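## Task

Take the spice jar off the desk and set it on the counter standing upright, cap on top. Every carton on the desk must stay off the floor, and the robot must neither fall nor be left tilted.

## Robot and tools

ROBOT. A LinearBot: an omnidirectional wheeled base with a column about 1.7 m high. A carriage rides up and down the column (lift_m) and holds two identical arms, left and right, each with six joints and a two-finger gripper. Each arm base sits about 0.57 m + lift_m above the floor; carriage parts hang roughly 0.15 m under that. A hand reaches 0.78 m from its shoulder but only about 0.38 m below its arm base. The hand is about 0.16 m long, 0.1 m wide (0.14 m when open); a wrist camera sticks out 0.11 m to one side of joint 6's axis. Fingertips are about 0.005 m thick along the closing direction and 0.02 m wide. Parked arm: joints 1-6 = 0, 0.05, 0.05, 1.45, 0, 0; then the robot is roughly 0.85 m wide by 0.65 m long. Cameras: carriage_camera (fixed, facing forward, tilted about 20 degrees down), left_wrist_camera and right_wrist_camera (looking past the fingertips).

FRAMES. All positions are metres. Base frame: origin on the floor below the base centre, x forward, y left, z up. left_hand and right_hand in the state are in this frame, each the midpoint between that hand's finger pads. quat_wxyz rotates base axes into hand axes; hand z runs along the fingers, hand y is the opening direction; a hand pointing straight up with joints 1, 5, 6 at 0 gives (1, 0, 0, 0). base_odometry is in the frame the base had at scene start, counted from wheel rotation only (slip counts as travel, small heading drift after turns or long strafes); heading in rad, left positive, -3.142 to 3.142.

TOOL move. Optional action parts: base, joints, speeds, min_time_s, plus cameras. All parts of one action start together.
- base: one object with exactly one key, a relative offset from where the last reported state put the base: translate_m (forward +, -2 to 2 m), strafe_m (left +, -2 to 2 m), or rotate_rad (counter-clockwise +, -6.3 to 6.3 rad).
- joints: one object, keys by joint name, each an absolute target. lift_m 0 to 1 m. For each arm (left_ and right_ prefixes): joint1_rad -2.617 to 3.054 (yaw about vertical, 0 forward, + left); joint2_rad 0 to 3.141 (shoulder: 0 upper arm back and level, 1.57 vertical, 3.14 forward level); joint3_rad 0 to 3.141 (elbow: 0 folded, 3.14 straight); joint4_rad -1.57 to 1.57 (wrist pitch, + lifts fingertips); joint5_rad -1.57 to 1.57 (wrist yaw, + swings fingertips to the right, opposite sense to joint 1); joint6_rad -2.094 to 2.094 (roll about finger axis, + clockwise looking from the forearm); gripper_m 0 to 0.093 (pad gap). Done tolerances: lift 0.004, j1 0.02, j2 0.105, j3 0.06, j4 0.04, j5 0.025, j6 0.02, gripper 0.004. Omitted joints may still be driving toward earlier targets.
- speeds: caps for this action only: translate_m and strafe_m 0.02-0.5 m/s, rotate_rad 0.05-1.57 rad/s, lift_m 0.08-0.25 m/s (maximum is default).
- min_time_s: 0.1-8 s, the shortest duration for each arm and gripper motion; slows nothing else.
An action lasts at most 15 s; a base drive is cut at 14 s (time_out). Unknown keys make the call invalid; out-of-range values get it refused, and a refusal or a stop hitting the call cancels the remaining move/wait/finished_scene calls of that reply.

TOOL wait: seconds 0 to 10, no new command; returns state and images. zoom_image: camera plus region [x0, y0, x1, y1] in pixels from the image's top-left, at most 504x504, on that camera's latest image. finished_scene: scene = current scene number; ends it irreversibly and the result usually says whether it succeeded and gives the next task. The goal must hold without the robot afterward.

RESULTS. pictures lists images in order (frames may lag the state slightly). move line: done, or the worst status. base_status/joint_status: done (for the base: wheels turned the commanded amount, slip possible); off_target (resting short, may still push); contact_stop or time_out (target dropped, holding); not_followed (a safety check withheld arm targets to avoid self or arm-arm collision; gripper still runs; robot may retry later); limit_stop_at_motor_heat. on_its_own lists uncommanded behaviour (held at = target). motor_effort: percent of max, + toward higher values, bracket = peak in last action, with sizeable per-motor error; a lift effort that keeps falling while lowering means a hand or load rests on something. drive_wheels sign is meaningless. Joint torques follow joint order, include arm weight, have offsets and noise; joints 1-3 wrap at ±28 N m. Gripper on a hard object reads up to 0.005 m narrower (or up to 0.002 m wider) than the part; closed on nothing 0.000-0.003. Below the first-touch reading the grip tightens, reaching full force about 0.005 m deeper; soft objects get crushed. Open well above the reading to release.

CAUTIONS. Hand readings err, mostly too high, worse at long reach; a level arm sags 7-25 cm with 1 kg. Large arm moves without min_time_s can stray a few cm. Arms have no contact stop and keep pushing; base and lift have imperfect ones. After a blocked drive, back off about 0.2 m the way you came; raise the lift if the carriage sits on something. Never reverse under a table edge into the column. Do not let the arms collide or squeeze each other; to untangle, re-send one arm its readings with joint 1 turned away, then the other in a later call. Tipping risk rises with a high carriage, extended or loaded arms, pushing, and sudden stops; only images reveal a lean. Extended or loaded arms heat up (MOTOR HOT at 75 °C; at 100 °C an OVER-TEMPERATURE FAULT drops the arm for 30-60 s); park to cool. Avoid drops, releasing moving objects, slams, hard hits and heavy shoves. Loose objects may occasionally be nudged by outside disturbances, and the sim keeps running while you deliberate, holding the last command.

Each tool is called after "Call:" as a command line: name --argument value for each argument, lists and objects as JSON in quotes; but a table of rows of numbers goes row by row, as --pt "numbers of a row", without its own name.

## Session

Call:
move --base '{"rotate_rad": 1.57}' --joints '{"lift_m": 0.8}' --cameras '["carriage_camera"]'

Call:
move --base '{"rotate_rad": 1.57}' --cameras '["carriage_camera"]'

Call:
move --base '{"rotate_rad": 1.57}' --cameras '["carriage_camera"]'

Call:
move --base '{"rotate_rad": 1.57}' --cameras '["carriage_camera"]'

Scene clock: 3.10 s.
Joint torques (N m): left_arm=[0.54 4.31 5.89 -0.21 -0.13 -0.05] | right_arm=[-0.05 4.4 7.02 -0.13 -0.01 -0.13]
move: done
base_odometry: x=+0.000 y=+0.000 heading=+1.569
base_status: done
joint_positions: lift_m=+0.800 left_joint1_rad=-0.017 left_joint2_rad=+0.038 left_joint3_rad=+0.047 left_joint4_rad=+1.430 left_joint5_rad=+0.017 left_joint6_rad=-0.006 left_gripper_m=+0.09397 right_joint1_rad=-0.013 right_joint2_rad=+0.048 right_joint3_rad=+0.042 right_joint4_rad=+1.440 right_joint5_rad=+0.022 right_joint6_rad=-0.023 right_gripper_m=+0.09397
joint_status: all done
motor_effort: lift_m=+31(38) drive_wheels=+7(18)
left_hand: x=+0.2657 y=+0.3055 z=+1.7838 quat_wxyz=(+0.998, +0.009, +0.066, -0.012) (m; base frame)
right_hand: x=+0.2678 y=-0.3133 z=+1.7825 quat_wxyz=(+0.997, +0.011, +0.068, -0.019) (m; base frame)
pictures: carriage_camera
Images, in order (width x height): carriage_camera 504x504.

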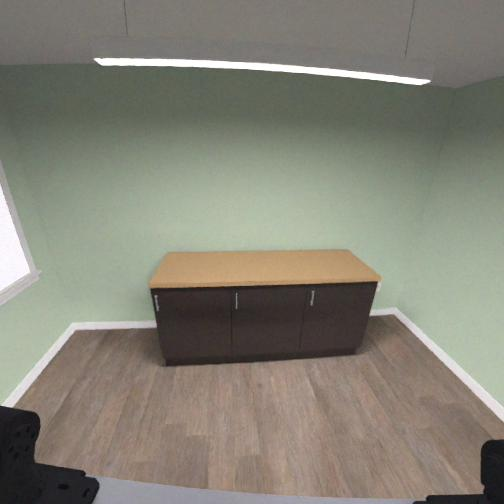

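Scene clock: 6.20 s.
Joint torques (N m): left_arm=[0.62 4.31 5.89 -0.22 -0.14 -0.05] | right_arm=[-0.03 4.4 7.08 -0.11 0 -0.12]
move: done
base_odometry: x=+0.000 y=+0.000 heading=+3.139
base_status: done
joint_positions: lift_m=+0.800 left_joint1_rad=-0.017 left_joint2_rad=+0.038 left_joint3_rad=+0.047 left_joint4_rad=+1.430 left_joint5_rad=+0.017 left_joint6_rad=-0.006 left_gripper_m=+0.09398 right_joint1_rad=-0.013 right_joint2_rad=+0.048 right_joint3_rad=+0.042 right_joint4_rad=+1.440 right_joint5_rad=+0.022 right_joint6_rad=-0.023 right_gripper_m=+0.09398
joint_status: not commanded
motor_effort: lift_m=+31(31) drive_wheels=+5(14)
left_hand: x=+0.2657 y=+0.3055 z=+1.7838 quat_wxyz=(+0.998, +0.009, +0.066, -0.012) (m; base frame)
right_hand: x=+0.2678 y=-0.3133 z=+1.7825 quat_wxyz=(+0.997, +0.011, +0.068, -0.019) (m; base frame)
pictures: carriage_camera
Images, in order (width x height): carriage_camera 504x504.

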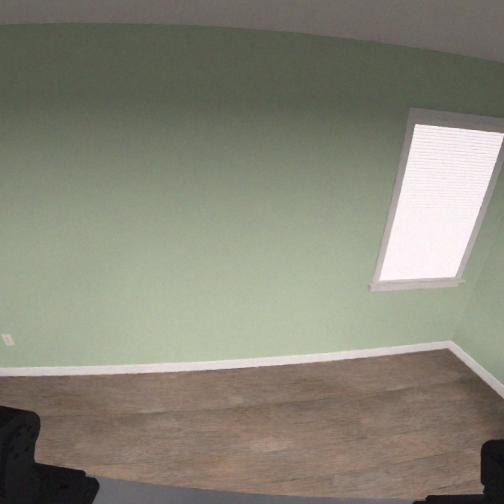

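Scene clock: 9.30 s.
Joint torques (N m): left_arm=[0.7 4.3 5.93 -0.22 -0.13 -0.05] | right_arm=[-0.03 4.38 7.05 -0.12 0 -0.13]
move: done
base_odometry: x=+0.000 y=+0.000 heading=-1.575
base_status: done
joint_positions: lift_m=+0.800 left_joint1_rad=-0.017 left_joint2_rad=+0.038 left_joint3_rad=+0.047 left_joint4_rad=+1.430 left_joint5_rad=+0.017 left_joint6_rad=-0.006 left_gripper_m=+0.09398 right_joint1_rad=-0.013 right_joint2_rad=+0.048 right_joint3_rad=+0.042 right_joint4_rad=+1.440 right_joint5_rad=+0.022 right_joint6_rad=-0.023 right_gripper_m=+0.09398
joint_status: not commanded
motor_effort: lift_m=+31(31) drive_wheels=+5(16)
left_hand: x=+0.2657 y=+0.3055 z=+1.7838 quat_wxyz=(+0.998, +0.009, +0.066, -0.012) (m; base frame)
right_hand: x=+0.2679 y=-0.3133 z=+1.7825 quat_wxyz=(+0.997, +0.011, +0.068, -0.019) (m; base frame)
pictures: carriage_camera
Images, in order (width x height): carriage_camera 504x504.

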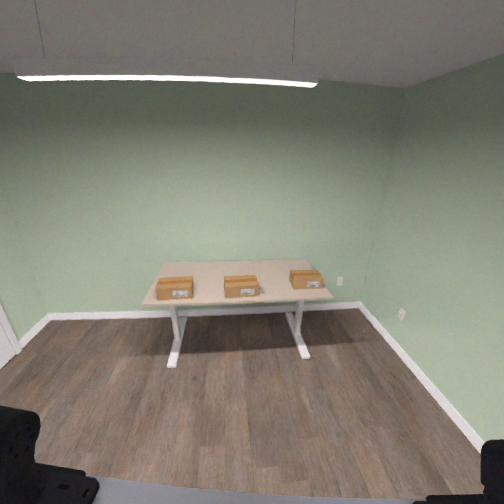

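Scene clock: 12.40 s.
Joint torques (N m): left_arm=[0.68 4.36 5.94 -0.21 -0.12 -0.05] | right_arm=[-0.05 4.38 7.04 -0.12 -0.01 -0.11]
move: done
base_odometry: x=+0.000 y=+0.000 heading=-0.005
base_status: done
joint_positions: lift_m=+0.800 left_joint1_rad=-0.017 left_joint2_rad=+0.038 left_joint3_rad=+0.047 left_joint4_rad=+1.429 left_joint5_rad=+0.017 left_joint6_rad=-0.006 left_gripper_m=+0.09399 right_joint1_rad=-0.013 right_joint2_rad=+0.048 right_joint3_rad=+0.042 right_joint4_rad=+1.440 right_joint5_rad=+0.022 right_joint6_rad=-0.023 right_gripper_m=+0.09398
joint_status: not commanded
motor_effort: lift_m=+31(31) drive_wheels=+6(14)
left_hand: x=+0.2658 y=+0.3055 z=+1.7838 quat_wxyz=(+0.998, +0.009, +0.066, -0.012) (m; base frame)
right_hand: x=+0.2680 y=-0.3133 z=+1.7825 quat_wxyz=(+0.997, +0.011, +0.069, -0.019) (m; base frame)
pictures: carriage_camera
Images, in order (width x height): carriage_camera 504x504.

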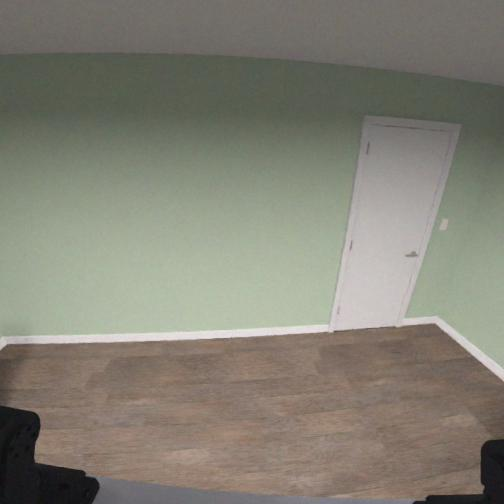

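Call:
move --base '{"rotate_rad": -1.525}' --cameras '[]'

Call:
move --base '{"translate_m": 0.75}' --cameras '["carriage_camera"]'

Call:
zoom_image --camera "carriage_camera" --region '[80, 250, 400, 450]'

Scene clock: 32.53 s.
Joint torques (N m): left_arm=[0.57 4.34 5.93 -0.2 -0.12 -0.06] | right_arm=[-0.03 4.36 7.04 -0.11 -0.01 -0.13]
move: done
base_odometry: x=+0.000 y=+0.000 heading=-1.530
base_status: done
joint_positions: lift_m=+0.800 left_joint1_rad=-0.017 left_joint2_rad=+0.038 left_joint3_rad=+0.047 left_joint4_rad=+1.428 left_joint5_rad=+0.017 left_joint6_rad=-0.006 left_gripper_m=+0.09400 right_joint1_rad=-0.013 right_joint2_rad=+0.048 right_joint3_rad=+0.042 right_joint4_rad=+1.440 right_joint5_rad=+0.022 right_joint6_rad=-0.023 right_gripper_m=+0.09399
joint_status: not commanded
motor_effort: lift_m=+31(31) drive_wheels=+4(17)
left_hand: x=+0.2660 y=+0.3055 z=+1.7837 quat_wxyz=(+0.998, +0.009, +0.067, -0.012) (m; base frame)
right_hand: x=+0.2680 y=-0.3133 z=+1.7825 quat_wxyz=(+0.997, +0.011, +0.069, -0.019) (m; base frame)
pictures: none
No camera images: "cameras" was empty.

Scene clock: 36.40 s.
Joint torques (N m): left_arm=[0.62 4.36 5.96 -0.23 -0.12 -0.06] | right_arm=[-0.01 4.38 7.04 -0.07 -0.01 -0.12]
move: done
base_odometry: x=+0.029 y=-0.750 heading=-1.531
base_status: done
joint_positions: lift_m=+0.800 left_joint1_rad=-0.017 left_joint2_rad=+0.038 left_joint3_rad=+0.047 left_joint4_rad=+1.428 left_joint5_rad=+0.017 left_joint6_rad=-0.006 left_gripper_m=+0.09400 right_joint1_rad=-0.013 right_joint2_rad=+0.048 right_joint3_rad=+0.042 right_joint4_rad=+1.437 right_joint5_rad=+0.022 right_joint6_rad=-0.023 right_gripper_m=+0.09399
joint_status: not commanded
motor_effort: lift_m=+31(31) drive_wheels=-10(24)
left_hand: x=+0.2661 y=+0.3055 z=+1.7837 quat_wxyz=(+0.998, +0.009, +0.067, -0.012) (m; base frame)
right_hand: x=+0.2686 y=-0.3133 z=+1.7824 quat_wxyz=(+0.997, +0.011, +0.070, -0.019) (m; base frame)
pictures: carriage_camera
Images, in order (width x height): carriage_camera 504x504.

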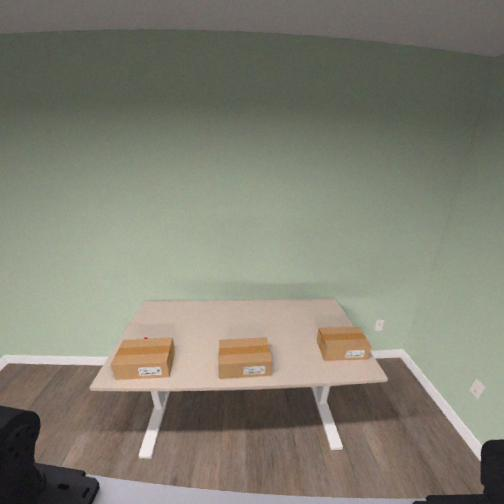

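Scaled by 1.575 from the camera's 504x504 image, which has a finer 720x720 frame.

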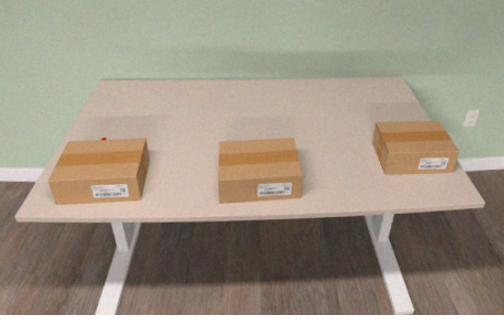

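Call:
move --base '{"strafe_m": 0.34}' --joints '{"left_joint1_rad": 0, "left_joint2_rad": 2.537, "left_joint3_rad": 1.66, "left_joint4_rad": -0.694, "left_joint5_rad": 0, "left_joint6_rad": 0, "left_gripper_m": 0.093}' --min_time_s 2 --cameras '[]'

Call:
move --base '{"translate_m": 0.4}' --joints '{"lift_m": 0.68}' --cameras '["carriage_camera", "left_wrist_camera"]'

Call:
zoom_image --camera "carriage_camera" --region '[80, 320, 280, 480]'

Scene clock: 52.37 s.
Joint torques (N m): left_arm=[0.72 -14.06 7.68 0.41 -0.19 0.02] | right_arm=[0.02 4.37 7.02 -0.09 0 -0.11]
move: done
base_odometry: x=+0.369 y=-0.736 heading=-1.531
base_status: done
joint_positions: lift_m=+0.800 left_joint1_rad=-0.001 left_joint2_rad=+2.524 left_joint3_rad=+1.639 left_joint4_rad=-0.679 left_joint5_rad=+0.006 left_joint6_rad=-0.006 left_gripper_m=+0.09310 right_joint1_rad=-0.013 right_joint2_rad=+0.048 right_joint3_rad=+0.042 right_joint4_rad=+1.437 right_joint5_rad=+0.022 right_joint6_rad=-0.023 right_gripper_m=+0.09399
joint_status: all done
motor_effort: lift_m=+31(31) drive_wheels=-4(11)
left_hand: x=+0.6712 y=+0.3075 z=+1.2232 quat_wxyz=(+0.003, -0.002, +1.000, -0.003) (m; base frame)
right_hand: x=+0.2686 y=-0.3133 z=+1.7824 quat_wxyz=(+0.997, +0.011, +0.070, -0.019) (m; base frame)
pictures: none
No camera images: "cameras" was empty.

Scene clock: 55.20 s.
Joint torques (N m): left_arm=[0.7 -14.76 7.09 0.52 -0.18 0.01] | right_arm=[-0.02 4.4 7.04 -0.07 -0.01 -0.12]
move: done
base_odometry: x=+0.385 y=-1.136 heading=-1.530
base_status: done
joint_positions: lift_m=+0.680 left_joint1_rad=-0.001 left_joint2_rad=+2.531 left_joint3_rad=+1.645 left_joint4_rad=-0.691 left_joint5_rad=+0.006 left_joint6_rad=-0.006 left_gripper_m=+0.09310 right_joint1_rad=-0.013 right_joint2_rad=+0.048 right_joint3_rad=+0.042 right_joint4_rad=+1.436 right_joint5_rad=+0.022 right_joint6_rad=-0.023 right_gripper_m=+0.09399
joint_status: all done
motor_effort: lift_m=+28(28) drive_wheels=-7(15)
left_hand: x=+0.6688 y=+0.3075 z=+1.1016 quat_wxyz=(-0.003, -0.002, +1.000, -0.003) (m; base frame)
right_hand: x=+0.2688 y=-0.3133 z=+1.6626 quat_wxyz=(+0.997, +0.011, +0.070, -0.019) (m; base frame)
pictures: carriage_camera, left_wrist_camera
Images, in order (width x height): carriage_camera 504x504, left_wrist_camera 504x504.

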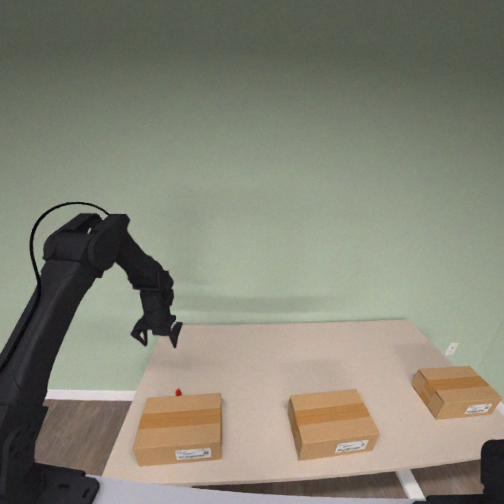

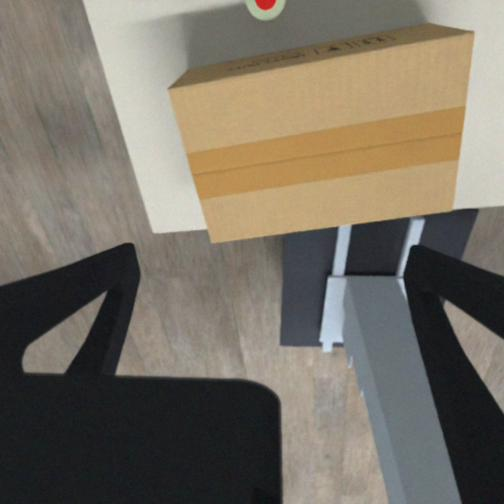

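Scaled by 2.520 from the camera's 504x504 image, which has a finer 720x720 frame.

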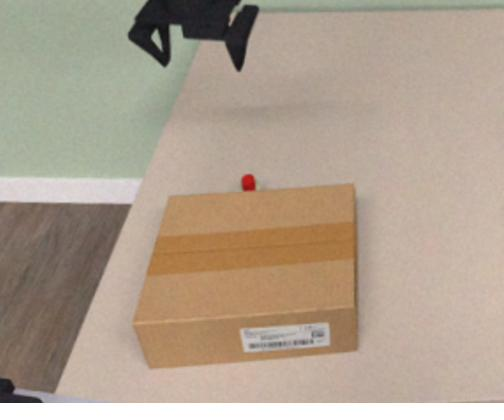

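Call:
move --base '{"translate_m": 0.065}' --joints '{"lift_m": 0.53}' --cameras '["left_wrist_camera"]'

Scene clock: 67.40 s.
Joint torques (N m): left_arm=[0.66 -15.01 6.98 0.51 -0.17 0] | right_arm=[0.05 4.34 7.09 -0.08 -0.01 -0.12]
move: done
base_odometry: x=+0.388 y=-1.201 heading=-1.530
base_status: done
joint_positions: lift_m=+0.530 left_joint1_rad=-0.001 left_joint2_rad=+2.533 left_joint3_rad=+1.646 left_joint4_rad=-0.692 left_joint5_rad=+0.006 left_joint6_rad=-0.006 left_gripper_m=+0.09310 right_joint1_rad=-0.013 right_joint2_rad=+0.048 right_joint3_rad=+0.041 right_joint4_rad=+1.436 right_joint5_rad=+0.022 right_joint6_rad=-0.023 right_gripper_m=+0.09399
joint_status: all done
motor_effort: lift_m=+28(29) drive_wheels=-7(14)
left_hand: x=+0.6684 y=+0.3075 z=+0.9510 quat_wxyz=(-0.004, -0.002, +1.000, -0.003) (m; base frame)
right_hand: x=+0.2689 y=-0.3133 z=+1.5126 quat_wxyz=(+0.997, +0.011, +0.070, -0.019) (m; base frame)
pictures: left_wrist_camera
Images, in order (width x height): left_wrist_camera 504x504.

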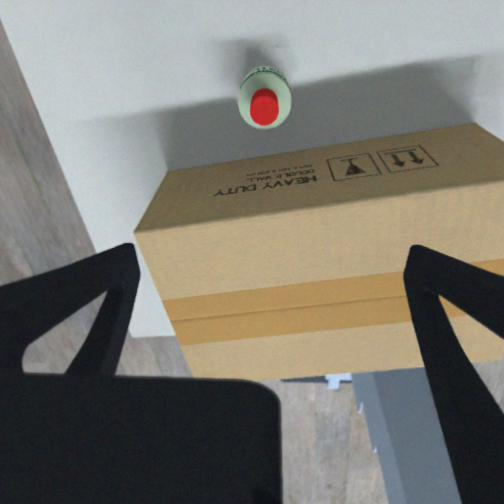

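Call:
move --base '{"translate_m": 0.015}' --joints '{"lift_m": 0.43, "left_joint1_rad": 0.013}' --cameras '["left_wrist_camera"]'

Scene clock: 79.23 s.
Joint torques (N m): left_arm=[0.92 -15.06 6.93 0.51 -0.18 0.02] | right_arm=[0.01 4.4 7.1 -0.09 -0.01 -0.11]
move: done
base_odometry: x=+0.389 y=-1.216 heading=-1.529
base_status: done
joint_positions: lift_m=+0.430 left_joint1_rad=+0.010 left_joint2_rad=+2.534 left_joint3_rad=+1.646 left_joint4_rad=-0.693 left_joint5_rad=+0.006 left_joint6_rad=-0.006 left_gripper_m=+0.09310 right_joint1_rad=-0.013 right_joint2_rad=+0.048 right_joint3_rad=+0.041 right_joint4_rad=+1.437 right_joint5_rad=+0.022 right_joint6_rad=-0.023 right_gripper_m=+0.09399
joint_status: all done
motor_effort: lift_m=+27(28) drive_wheels=-7(14)
left_hand: x=+0.6681 y=+0.3124 z=+0.8508 quat_wxyz=(-0.005, -0.008, +1.000, -0.003) (m; base frame)
right_hand: x=+0.2688 y=-0.3133 z=+1.4126 quat_wxyz=(+0.997, +0.011, +0.070, -0.019) (m; base frame)
pictures: left_wrist_camera
Images, in order (width x height): left_wrist_camera 504x504.

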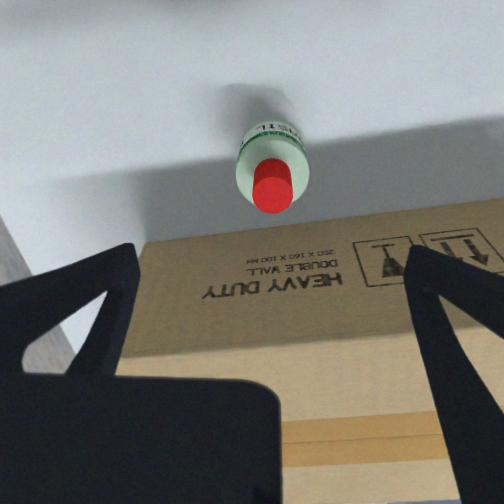

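Call:
move --joints '{"lift_m": 0.332}' --speeds '{"lift_m": 0.15}' --cameras '["left_wrist_camera"]'

Call:
move --joints '{"left_gripper_m": 0.032}' --min_time_s 1.5 --cameras '["left_wrist_camera", "carriage_camera"]'

Scene clock: 96.37 s.
Joint torques (N m): left_arm=[0.79 -15.06 6.64 0.55 -0.18 0.01] | right_arm=[0.02 4.38 7.1 -0.09 -0.01 -0.11]
move: done
base_odometry: x=+0.389 y=-1.216 heading=-1.529
base_status: not commanded
joint_positions: lift_m=+0.332 left_joint1_rad=+0.010 left_joint2_rad=+2.535 left_joint3_rad=+1.648 left_joint4_rad=-0.693 left_joint5_rad=+0.006 left_joint6_rad=-0.006 left_gripper_m=+0.09310 right_joint1_rad=-0.013 right_joint2_rad=+0.048 right_joint3_rad=+0.041 right_joint4_rad=+1.437 right_joint5_rad=+0.022 right_joint6_rad=-0.023 right_gripper_m=+0.09399
joint_status: all done
motor_effort: lift_m=+27(29) drive_wheels=+4(8)
left_hand: x=+0.6686 y=+0.3125 z=+0.7528 quat_wxyz=(-0.005, -0.008, +1.000, -0.003) (m; base frame)
right_hand: x=+0.2688 y=-0.3133 z=+1.3146 quat_wxyz=(+0.997, +0.011, +0.070, -0.019) (m; base frame)
pictures: left_wrist_camera
Images, in order (width x height): left_wrist_camera 504x504.

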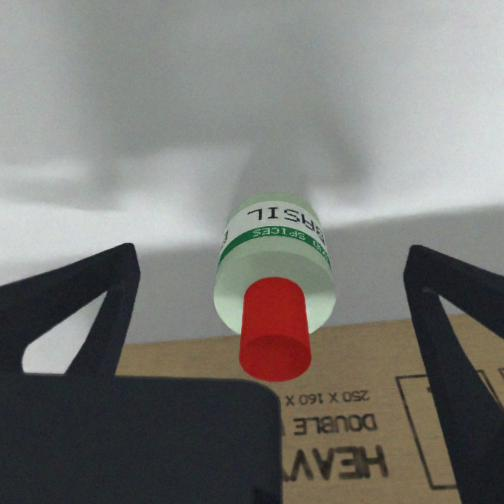

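Scene clock: 98.17 s.
Joint torques (N m): left_arm=[0.84 -15.15 6.75 0.53 -0.18 0.03] | right_arm=[0.01 4.36 7.06 -0.08 -0.01 -0.11]
move: off_target
base_odometry: x=+0.389 y=-1.216 heading=-1.529
base_status: not commanded
joint_positions: lift_m=+0.332 left_joint1_rad=+0.010 left_joint2_rad=+2.535 left_joint3_rad=+1.648 left_joint4_rad=-0.693 left_joint5_rad=+0.006 left_joint6_rad=-0.006 left_gripper_m=+0.03715 right_joint1_rad=-0.013 right_joint2_rad=+0.048 right_joint3_rad=+0.041 right_joint4_rad=+1.437 right_joint5_rad=+0.022 right_joint6_rad=-0.023 right_gripper_m=+0.09399
joint_status: left_gripper_m off_target (ended at +0.03718, target +0.03200)
motor_effort: lift_m=+27(28) drive_wheels=-5(8)
left_hand: x=+0.6686 y=+0.3125 z=+0.7528 quat_wxyz=(-0.005, -0.008, +1.000, -0.003) (m; base frame)
right_hand: x=+0.2688 y=-0.3133 z=+1.3146 quat_wxyz=(+0.997, +0.011, +0.070, -0.019) (m; base frame)
pictures: carriage_camera, left_wrist_camera
Images, in order (width x height): carriage_camera 504x504, left_wrist_camera 504x504.

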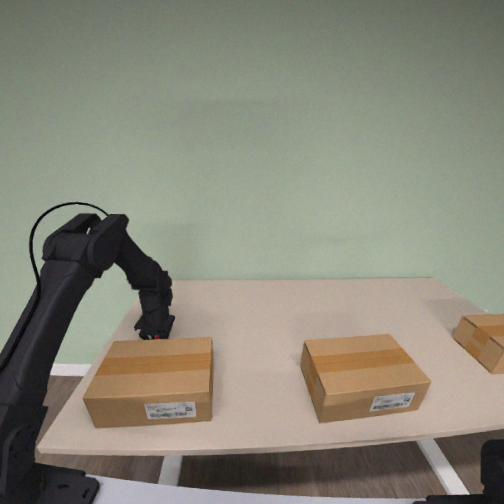

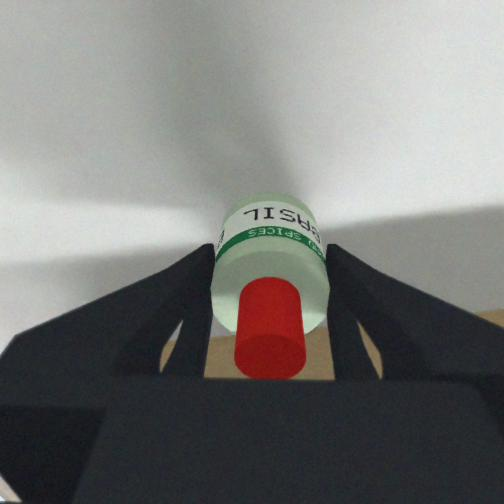

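Call:
move --joints '{"lift_m": 0.55}' --cameras '["left_wrist_camera"]'

Call:
move --base '{"translate_m": -0.5}' --joints '{"lift_m": 0.65}' --cameras '[]'

Call:
move --base '{"rotate_rad": -3.14}' --cameras '["carriage_camera", "left_wrist_camera"]'

Call:
move --base '{"translate_m": 1.75}' --cameras '["carriage_camera", "left_wrist_camera"]'

Scene clock: 113.80 s.
Joint torques (N m): left_arm=[0.8 -15.28 6.58 0.58 -0.16 0.02] | right_arm=[0.02 4.34 7.08 -0.1 -0.02 -0.11]
move: done
base_odometry: x=+0.389 y=-1.216 heading=-1.529
base_status: not commanded
joint_positions: lift_m=+0.550 left_joint1_rad=+0.010 left_joint2_rad=+2.536 left_joint3_rad=+1.649 left_joint4_rad=-0.693 left_joint5_rad=+0.006 left_joint6_rad=-0.006 left_gripper_m=+0.03715 right_joint1_rad=-0.013 right_joint2_rad=+0.048 right_joint3_rad=+0.041 right_joint4_rad=+1.437 right_joint5_rad=+0.022 right_joint6_rad=-0.023 right_gripper_m=+0.09399
joint_status: all done
motor_effort: lift_m=+31(38) drive_wheels=+3(7)
left_hand: x=+0.6685 y=+0.3125 z=+0.9701 quat_wxyz=(-0.005, -0.008, +1.000, -0.003) (m; base frame)
right_hand: x=+0.2688 y=-0.3133 z=+1.5323 quat_wxyz=(+0.997, +0.011, +0.070, -0.019) (m; base frame)
pictures: left_wrist_camera
Images, in order (width x height): left_wrist_camera 504x504.

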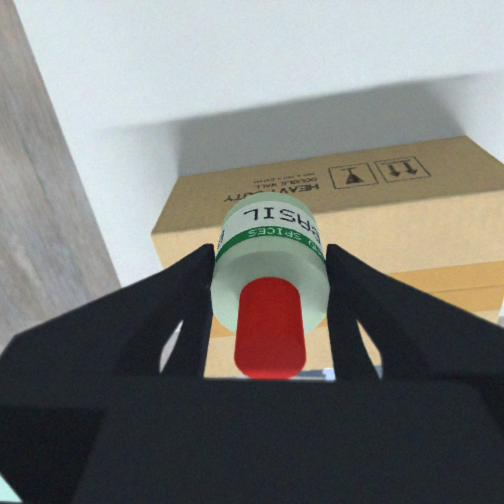

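Scene clock: 116.93 s.
Joint torques (N m): left_arm=[0.79 -15.31 6.58 0.54 -0.17 0.02] | right_arm=[-0.02 4.37 7.05 -0.1 -0.01 -0.12]
move: done
base_odometry: x=+0.368 y=-0.716 heading=-1.529
base_status: done
joint_positions: lift_m=+0.650 left_joint1_rad=+0.010 left_joint2_rad=+2.537 left_joint3_rad=+1.650 left_joint4_rad=-0.692 left_joint5_rad=+0.005 left_joint6_rad=-0.006 left_gripper_m=+0.03715 right_joint1_rad=-0.013 right_joint2_rad=+0.048 right_joint3_rad=+0.041 right_joint4_rad=+1.437 right_joint5_rad=+0.022 right_joint6_rad=-0.023 right_gripper_m=+0.09399
joint_status: all done
motor_effort: lift_m=+31(37) drive_wheels=-3(16)
left_hand: x=+0.6692 y=+0.3125 z=+1.0701 quat_wxyz=(-0.004, -0.008, +1.000, -0.003) (m; base frame)
right_hand: x=+0.2687 y=-0.3133 z=+1.6323 quat_wxyz=(+0.997, +0.011, +0.070, -0.019) (m; base frame)
pictures: none
No camera images: "cameras" was empty.

Scene clock: 121.20 s.
Joint torques (N m): left_arm=[0.73 -15.3 6.6 0.42 -0.12 0.01] | right_arm=[0.05 4.36 7.02 -0.09 -0.01 -0.12]
move: done
base_odometry: x=+0.368 y=-0.717 heading=+1.615
base_status: done
joint_positions: lift_m=+0.650 left_joint1_rad=+0.011 left_joint2_rad=+2.537 left_joint3_rad=+1.650 left_joint4_rad=-0.679 left_joint5_rad=+0.000 left_joint6_rad=-0.006 left_gripper_m=+0.03715 right_joint1_rad=-0.013 right_joint2_rad=+0.048 right_joint3_rad=+0.041 right_joint4_rad=+1.437 right_joint5_rad=+0.022 right_joint6_rad=-0.023 right_gripper_m=+0.09401
joint_status: not commanded
motor_effort: lift_m=+31(31) drive_wheels=+6(20)
left_hand: x=+0.6723 y=+0.3140 z=+1.0701 quat_wxyz=(+0.002, -0.008, +1.000, +0.000) (m; base frame)
right_hand: x=+0.2687 y=-0.3133 z=+1.6323 quat_wxyz=(+0.997, +0.011, +0.070, -0.019) (m; base frame)
pictures: carriage_camera, left_wrist_camera
Images, in order (width x height): carriage_camera 504x504, left_wrist_camera 504x504.

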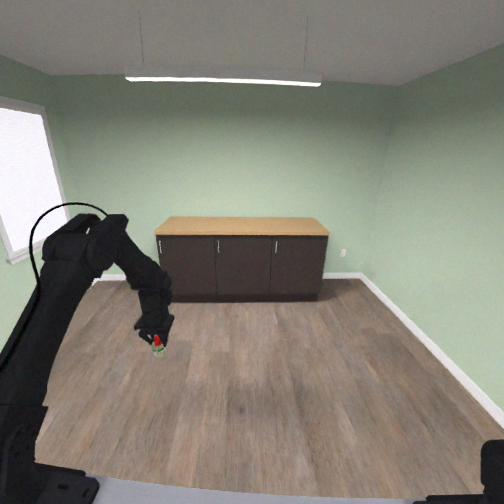

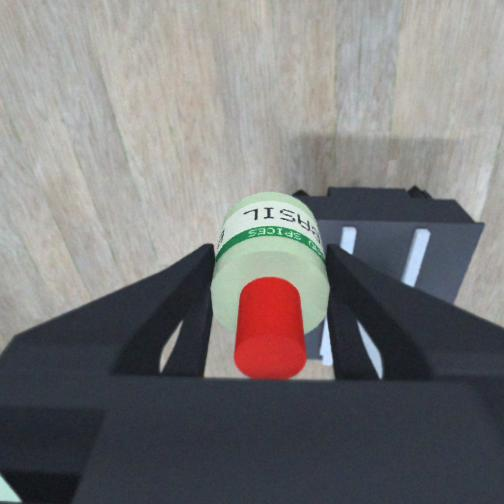

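Scene clock: 127.13 s.
Joint torques (N m): left_arm=[0.77 -15.2 6.52 0.48 -0.12 0.01] | right_arm=[0.02 4.38 7.09 -0.07 0 -0.11]
move: done
base_odometry: x=+0.295 y=+1.032 heading=+1.613
base_status: done
joint_positions: lift_m=+0.650 left_joint1_rad=+0.011 left_joint2_rad=+2.537 left_joint3_rad=+1.650 left_joint4_rad=-0.688 left_joint5_rad=+0.000 left_joint6_rad=-0.006 left_gripper_m=+0.03715 right_joint1_rad=-0.013 right_joint2_rad=+0.048 right_joint3_rad=+0.041 right_joint4_rad=+1.437 right_joint5_rad=+0.022 right_joint6_rad=-0.023 right_gripper_m=+0.09401
joint_status: not commanded
motor_effort: lift_m=+31(31) drive_wheels=-9(25)
left_hand: x=+0.6702 y=+0.3140 z=+1.0701 quat_wxyz=(-0.002, -0.008, +1.000, +0.000) (m; base frame)
right_hand: x=+0.2687 y=-0.3133 z=+1.6323 quat_wxyz=(+0.997, +0.011, +0.070, -0.019) (m; base frame)
pictures: carriage_camera, left_wrist_camera
Images, in order (width x height): carriage_camera 504x504, left_wrist_camera 504x504.

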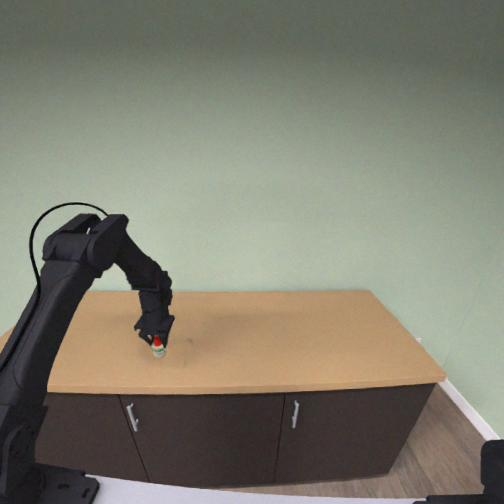

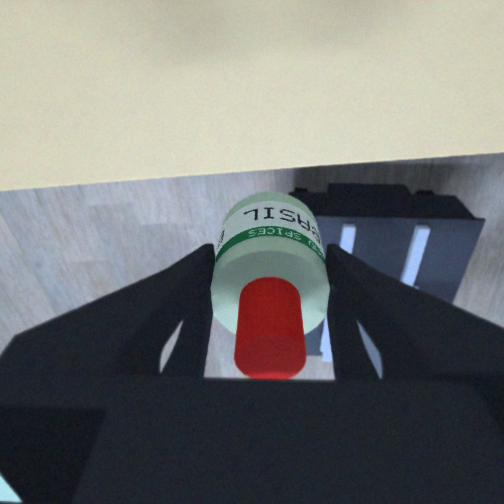

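Call:
move --base '{"translate_m": 0.17}' --joints '{"lift_m": 0.56}' --cameras '["left_wrist_camera"]'

Call:
move --joints '{"lift_m": 0.532}' --speeds '{"lift_m": 0.08}' --cameras '["left_wrist_camera"]'

Call:
move --joints '{"lift_m": 0.526}' --speeds '{"lift_m": 0.08}' --cameras '[]'

Call:
move --joints '{"lift_m": 0.521}' --speeds '{"lift_m": 0.08}' --cameras '["left_wrist_camera", "carriage_camera"]'

Scene clock: 137.93 s.
Joint torques (N m): left_arm=[0.76 -15.38 6.49 0.52 -0.13 0.01] | right_arm=[0.02 4.33 7.08 -0.09 0 -0.12]
move: done
base_odometry: x=+0.288 y=+1.202 heading=+1.612
base_status: done
joint_positions: lift_m=+0.560 left_joint1_rad=+0.011 left_joint2_rad=+2.538 left_joint3_rad=+1.650 left_joint4_rad=-0.693 left_joint5_rad=+0.000 left_joint6_rad=-0.006 left_gripper_m=+0.03715 right_joint1_rad=-0.013 right_joint2_rad=+0.048 right_joint3_rad=+0.041 right_joint4_rad=+1.438 right_joint5_rad=+0.022 right_joint6_rad=-0.023 right_gripper_m=+0.09401
joint_status: all done
motor_effort: lift_m=+27(29) drive_wheels=-11(17)
left_hand: x=+0.6690 y=+0.3139 z=+0.9802 quat_wxyz=(-0.005, -0.008, +1.000, +0.000) (m; base frame)
right_hand: x=+0.2686 y=-0.3133 z=+1.5426 quat_wxyz=(+0.997, +0.011, +0.070, -0.019) (m; base frame)
pictures: left_wrist_camera
Images, in order (width x height): left_wrist_camera 504x504.

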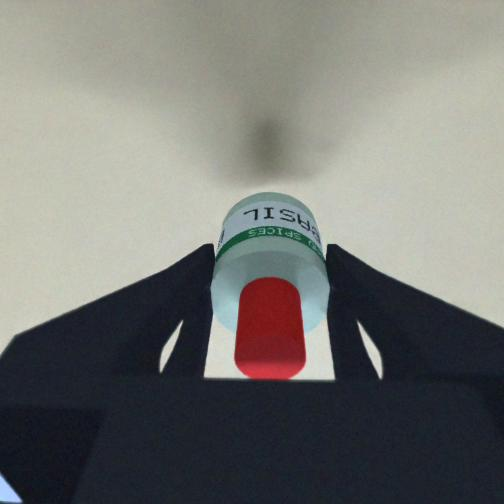

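Scene clock: 138.63 s.
Joint torques (N m): left_arm=[0.72 -15.42 6.43 0.5 -0.11 0.02] | right_arm=[-0.08 4.37 7.08 -0.1 -0.01 -0.12]
move: done
base_odometry: x=+0.288 y=+1.202 heading=+1.612
base_status: not commanded
joint_positions: lift_m=+0.532 left_joint1_rad=+0.011 left_joint2_rad=+2.538 left_joint3_rad=+1.651 left_joint4_rad=-0.692 left_joint5_rad=+0.000 left_joint6_rad=-0.006 left_gripper_m=+0.03715 right_joint1_rad=-0.013 right_joint2_rad=+0.048 right_joint3_rad=+0.041 right_joint4_rad=+1.438 right_joint5_rad=+0.022 right_joint6_rad=-0.023 right_gripper_m=+0.09401
joint_status: all done
motor_effort: lift_m=+28(29) drive_wheels=-9(12)
left_hand: x=+0.6691 y=+0.3139 z=+0.9520 quat_wxyz=(-0.004, -0.008, +1.000, +0.000) (m; base frame)
right_hand: x=+0.2686 y=-0.3133 z=+1.5146 quat_wxyz=(+0.997, +0.011, +0.070, -0.019) (m; base frame)
pictures: left_wrist_camera
Images, in order (width x height): left_wrist_camera 504x504.

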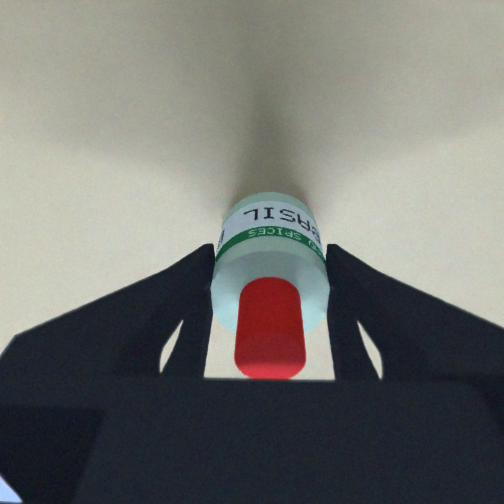

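Scene clock: 139.07 s.
Joint torques (N m): left_arm=[0.8 -15.71 6.43 0.49 -0.11 0.02] | right_arm=[0.02 4.36 7.06 -0.09 0 -0.11]
move: done
base_odometry: x=+0.288 y=+1.202 heading=+1.612
base_status: not commanded
joint_positions: lift_m=+0.526 left_joint1_rad=+0.011 left_joint2_rad=+2.539 left_joint3_rad=+1.651 left_joint4_rad=-0.693 left_joint5_rad=+0.000 left_joint6_rad=-0.006 left_gripper_m=+0.03715 right_joint1_rad=-0.013 right_joint2_rad=+0.048 right_joint3_rad=+0.041 right_joint4_rad=+1.438 right_joint5_rad=+0.022 right_joint6_rad=-0.023 right_gripper_m=+0.09401
joint_status: all done
motor_effort: lift_m=+28(29) drive_wheels=-12(12)
left_hand: x=+0.6688 y=+0.3139 z=+0.9455 quat_wxyz=(-0.005, -0.008, +1.000, +0.000) (m; base frame)
right_hand: x=+0.2686 y=-0.3133 z=+1.5086 quat_wxyz=(+0.997, +0.011, +0.070, -0.019) (m; base frame)
pictures: none
No camera images: "cameras" was empty.

Scene clock: 139.50 s.
Joint torques (N m): left_arm=[0.72 -15.31 6.13 0.53 -0.11 0.01] | right_arm=[0.01 4.4 7.08 -0.09 -0.02 -0.12]
move: done
base_odometry: x=+0.288 y=+1.202 heading=+1.612
base_status: not commanded
joint_positions: lift_m=+0.521 left_joint1_rad=+0.011 left_joint2_rad=+2.536 left_joint3_rad=+1.655 left_joint4_rad=-0.691 left_joint5_rad=+0.000 left_joint6_rad=-0.005 left_gripper_m=+0.03715 right_joint1_rad=-0.013 right_joint2_rad=+0.048 right_joint3_rad=+0.041 right_joint4_rad=+1.438 right_joint5_rad=+0.022 right_joint6_rad=-0.023 right_gripper_m=+0.09401
joint_status: all done
motor_effort: lift_m=+26(27) drive_wheels=-10(12)
left_hand: x=+0.6716 y=+0.3140 z=+0.9429 quat_wxyz=(-0.001, -0.008, +1.000, +0.000) (m; base frame)
right_hand: x=+0.2687 y=-0.3133 z=+1.5036 quat_wxyz=(+0.997, +0.011, +0.070, -0.019) (m; base frame)
pictures: carriage_camera, left_wrist_camera
Images, in order (width x height): carriage_camera 504x504, left_wrist_camera 504x504.

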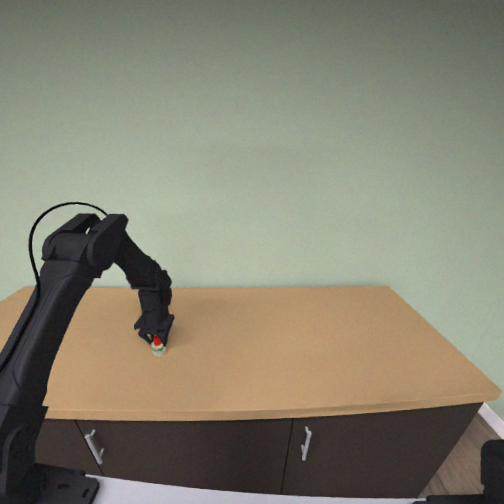

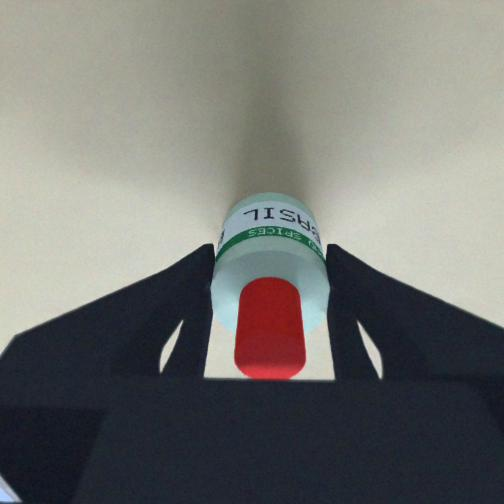

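Call:
move --joints '{"lift_m": 0.519}' --speeds '{"lift_m": 0.08}' --cameras '[]'

Call:
move --joints '{"left_gripper_m": 0.092}' --min_time_s 1.8 --cameras '["left_wrist_camera"]'

Call:
move --joints '{"lift_m": 0.68}' --cameras '["carriage_camera", "left_wrist_camera"]'

Call:
zoom_image --camera "carriage_camera" --region '[100, 320, 240, 440]'

Scene clock: 147.70 s.
Joint torques (N m): left_arm=[0.7 -15.08 6.11 0.6 -0.12 0.02] | right_arm=[0.01 4.38 7.1 -0.09 0 -0.12]
move: done
base_odometry: x=+0.288 y=+1.202 heading=+1.612
base_status: not commanded
joint_positions: lift_m=+0.519 left_joint1_rad=+0.011 left_joint2_rad=+2.533 left_joint3_rad=+1.655 left_joint4_rad=-0.694 left_joint5_rad=+0.000 left_joint6_rad=-0.005 left_gripper_m=+0.03715 right_joint1_rad=-0.013 right_joint2_rad=+0.048 right_joint3_rad=+0.041 right_joint4_rad=+1.438 right_joint5_rad=+0.022 right_joint6_rad=-0.023 right_gripper_m=+0.09401
joint_status: all done
motor_effort: lift_m=+25(26) drive_wheels=-10(11)
left_hand: x=+0.6714 y=+0.3140 z=+0.9420 quat_wxyz=(-0.001, -0.008, +1.000, +0.000) (m; base frame)
right_hand: x=+0.2687 y=-0.3133 z=+1.5017 quat_wxyz=(+0.997, +0.011, +0.070, -0.019) (m; base frame)
pictures: none
No camera images: "cameras" was empty.

Scene clock: 149.80 s.
Joint torques (N m): left_arm=[0.75 -14.95 6.09 0.58 -0.11 0.02] | right_arm=[0.01 4.34 7.09 -0.08 -0.01 -0.12]
move: done
base_odometry: x=+0.288 y=+1.202 heading=+1.612
base_status: not commanded
joint_positions: lift_m=+0.519 left_joint1_rad=+0.011 left_joint2_rad=+2.533 left_joint3_rad=+1.655 left_joint4_rad=-0.695 left_joint5_rad=+0.000 left_joint6_rad=-0.005 left_gripper_m=+0.09192 right_joint1_rad=-0.013 right_joint2_rad=+0.048 right_joint3_rad=+0.041 right_joint4_rad=+1.438 right_joint5_rad=+0.022 right_joint6_rad=-0.023 right_gripper_m=+0.09401
joint_status: all done
motor_effort: lift_m=+25(26) drive_wheels=-10(12)
left_hand: x=+0.6713 y=+0.3140 z=+0.9420 quat_wxyz=(-0.001, -0.008, +1.000, +0.000) (m; base frame)
right_hand: x=+0.2687 y=-0.3133 z=+1.5017 quat_wxyz=(+0.997, +0.011, +0.070, -0.019) (m; base frame)
pictures: left_wrist_camera
Images, in order (width x height): left_wrist_camera 504x504.

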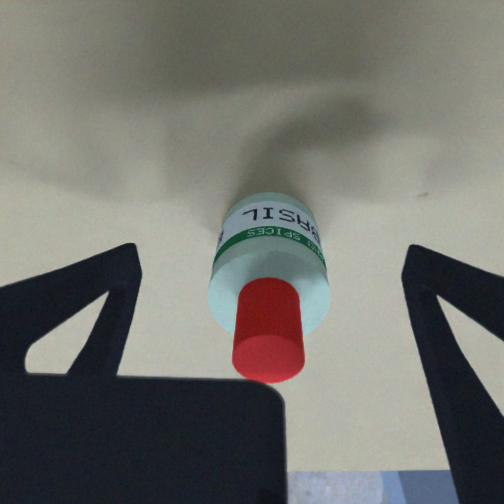

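Scene clock: 150.97 s.
Joint torques (N m): left_arm=[0.7 -15.16 6.06 0.57 -0.1 0.03] | right_arm=[0.02 4.36 7.13 -0.09 -0.01 -0.12]
move: done
base_odometry: x=+0.288 y=+1.202 heading=+1.612
base_status: not commanded
joint_positions: lift_m=+0.680 left_joint1_rad=+0.011 left_joint2_rad=+2.535 left_joint3_rad=+1.655 left_joint4_rad=-0.694 left_joint5_rad=+0.000 left_joint6_rad=-0.005 left_gripper_m=+0.09192 right_joint1_rad=-0.013 right_joint2_rad=+0.048 right_joint3_rad=+0.041 right_joint4_rad=+1.438 right_joint5_rad=+0.022 right_joint6_rad=-0.023 right_gripper_m=+0.09401
joint_status: all done
motor_effort: lift_m=+30(37) drive_wheels=+8(12)
left_hand: x=+0.6712 y=+0.3140 z=+1.1019 quat_wxyz=(-0.002, -0.008, +1.000, +0.000) (m; base frame)
right_hand: x=+0.2687 y=-0.3133 z=+1.6622 quat_wxyz=(+0.997, +0.011, +0.070, -0.019) (m; base frame)
pictures: carriage_camera, left_wrist_camera
Images, in order (width x height): carriage_camera 504x504, left_wrist_camera 504x504.

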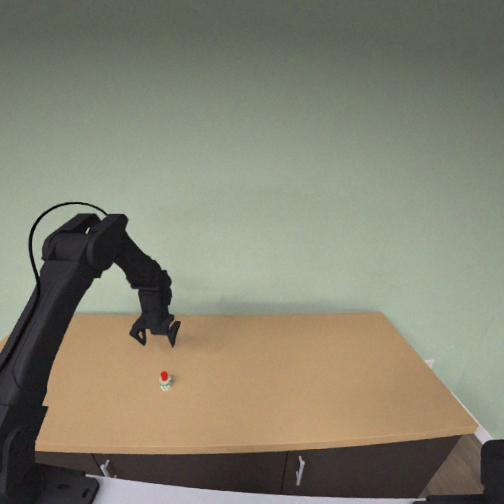

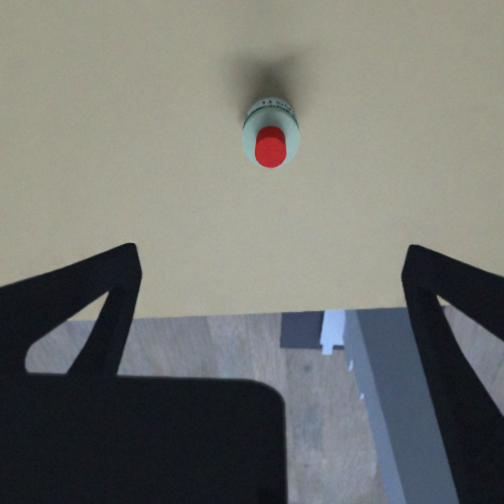

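Scaled by 3.600 from the camera's 504x504 image, which has a finer 720x720 frame.

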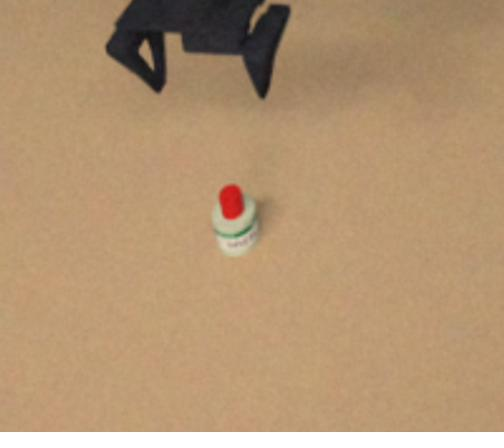

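The jar is standing upright on the counter.

Call:
finished_scene --scene 3

The scene is finished: the task was done.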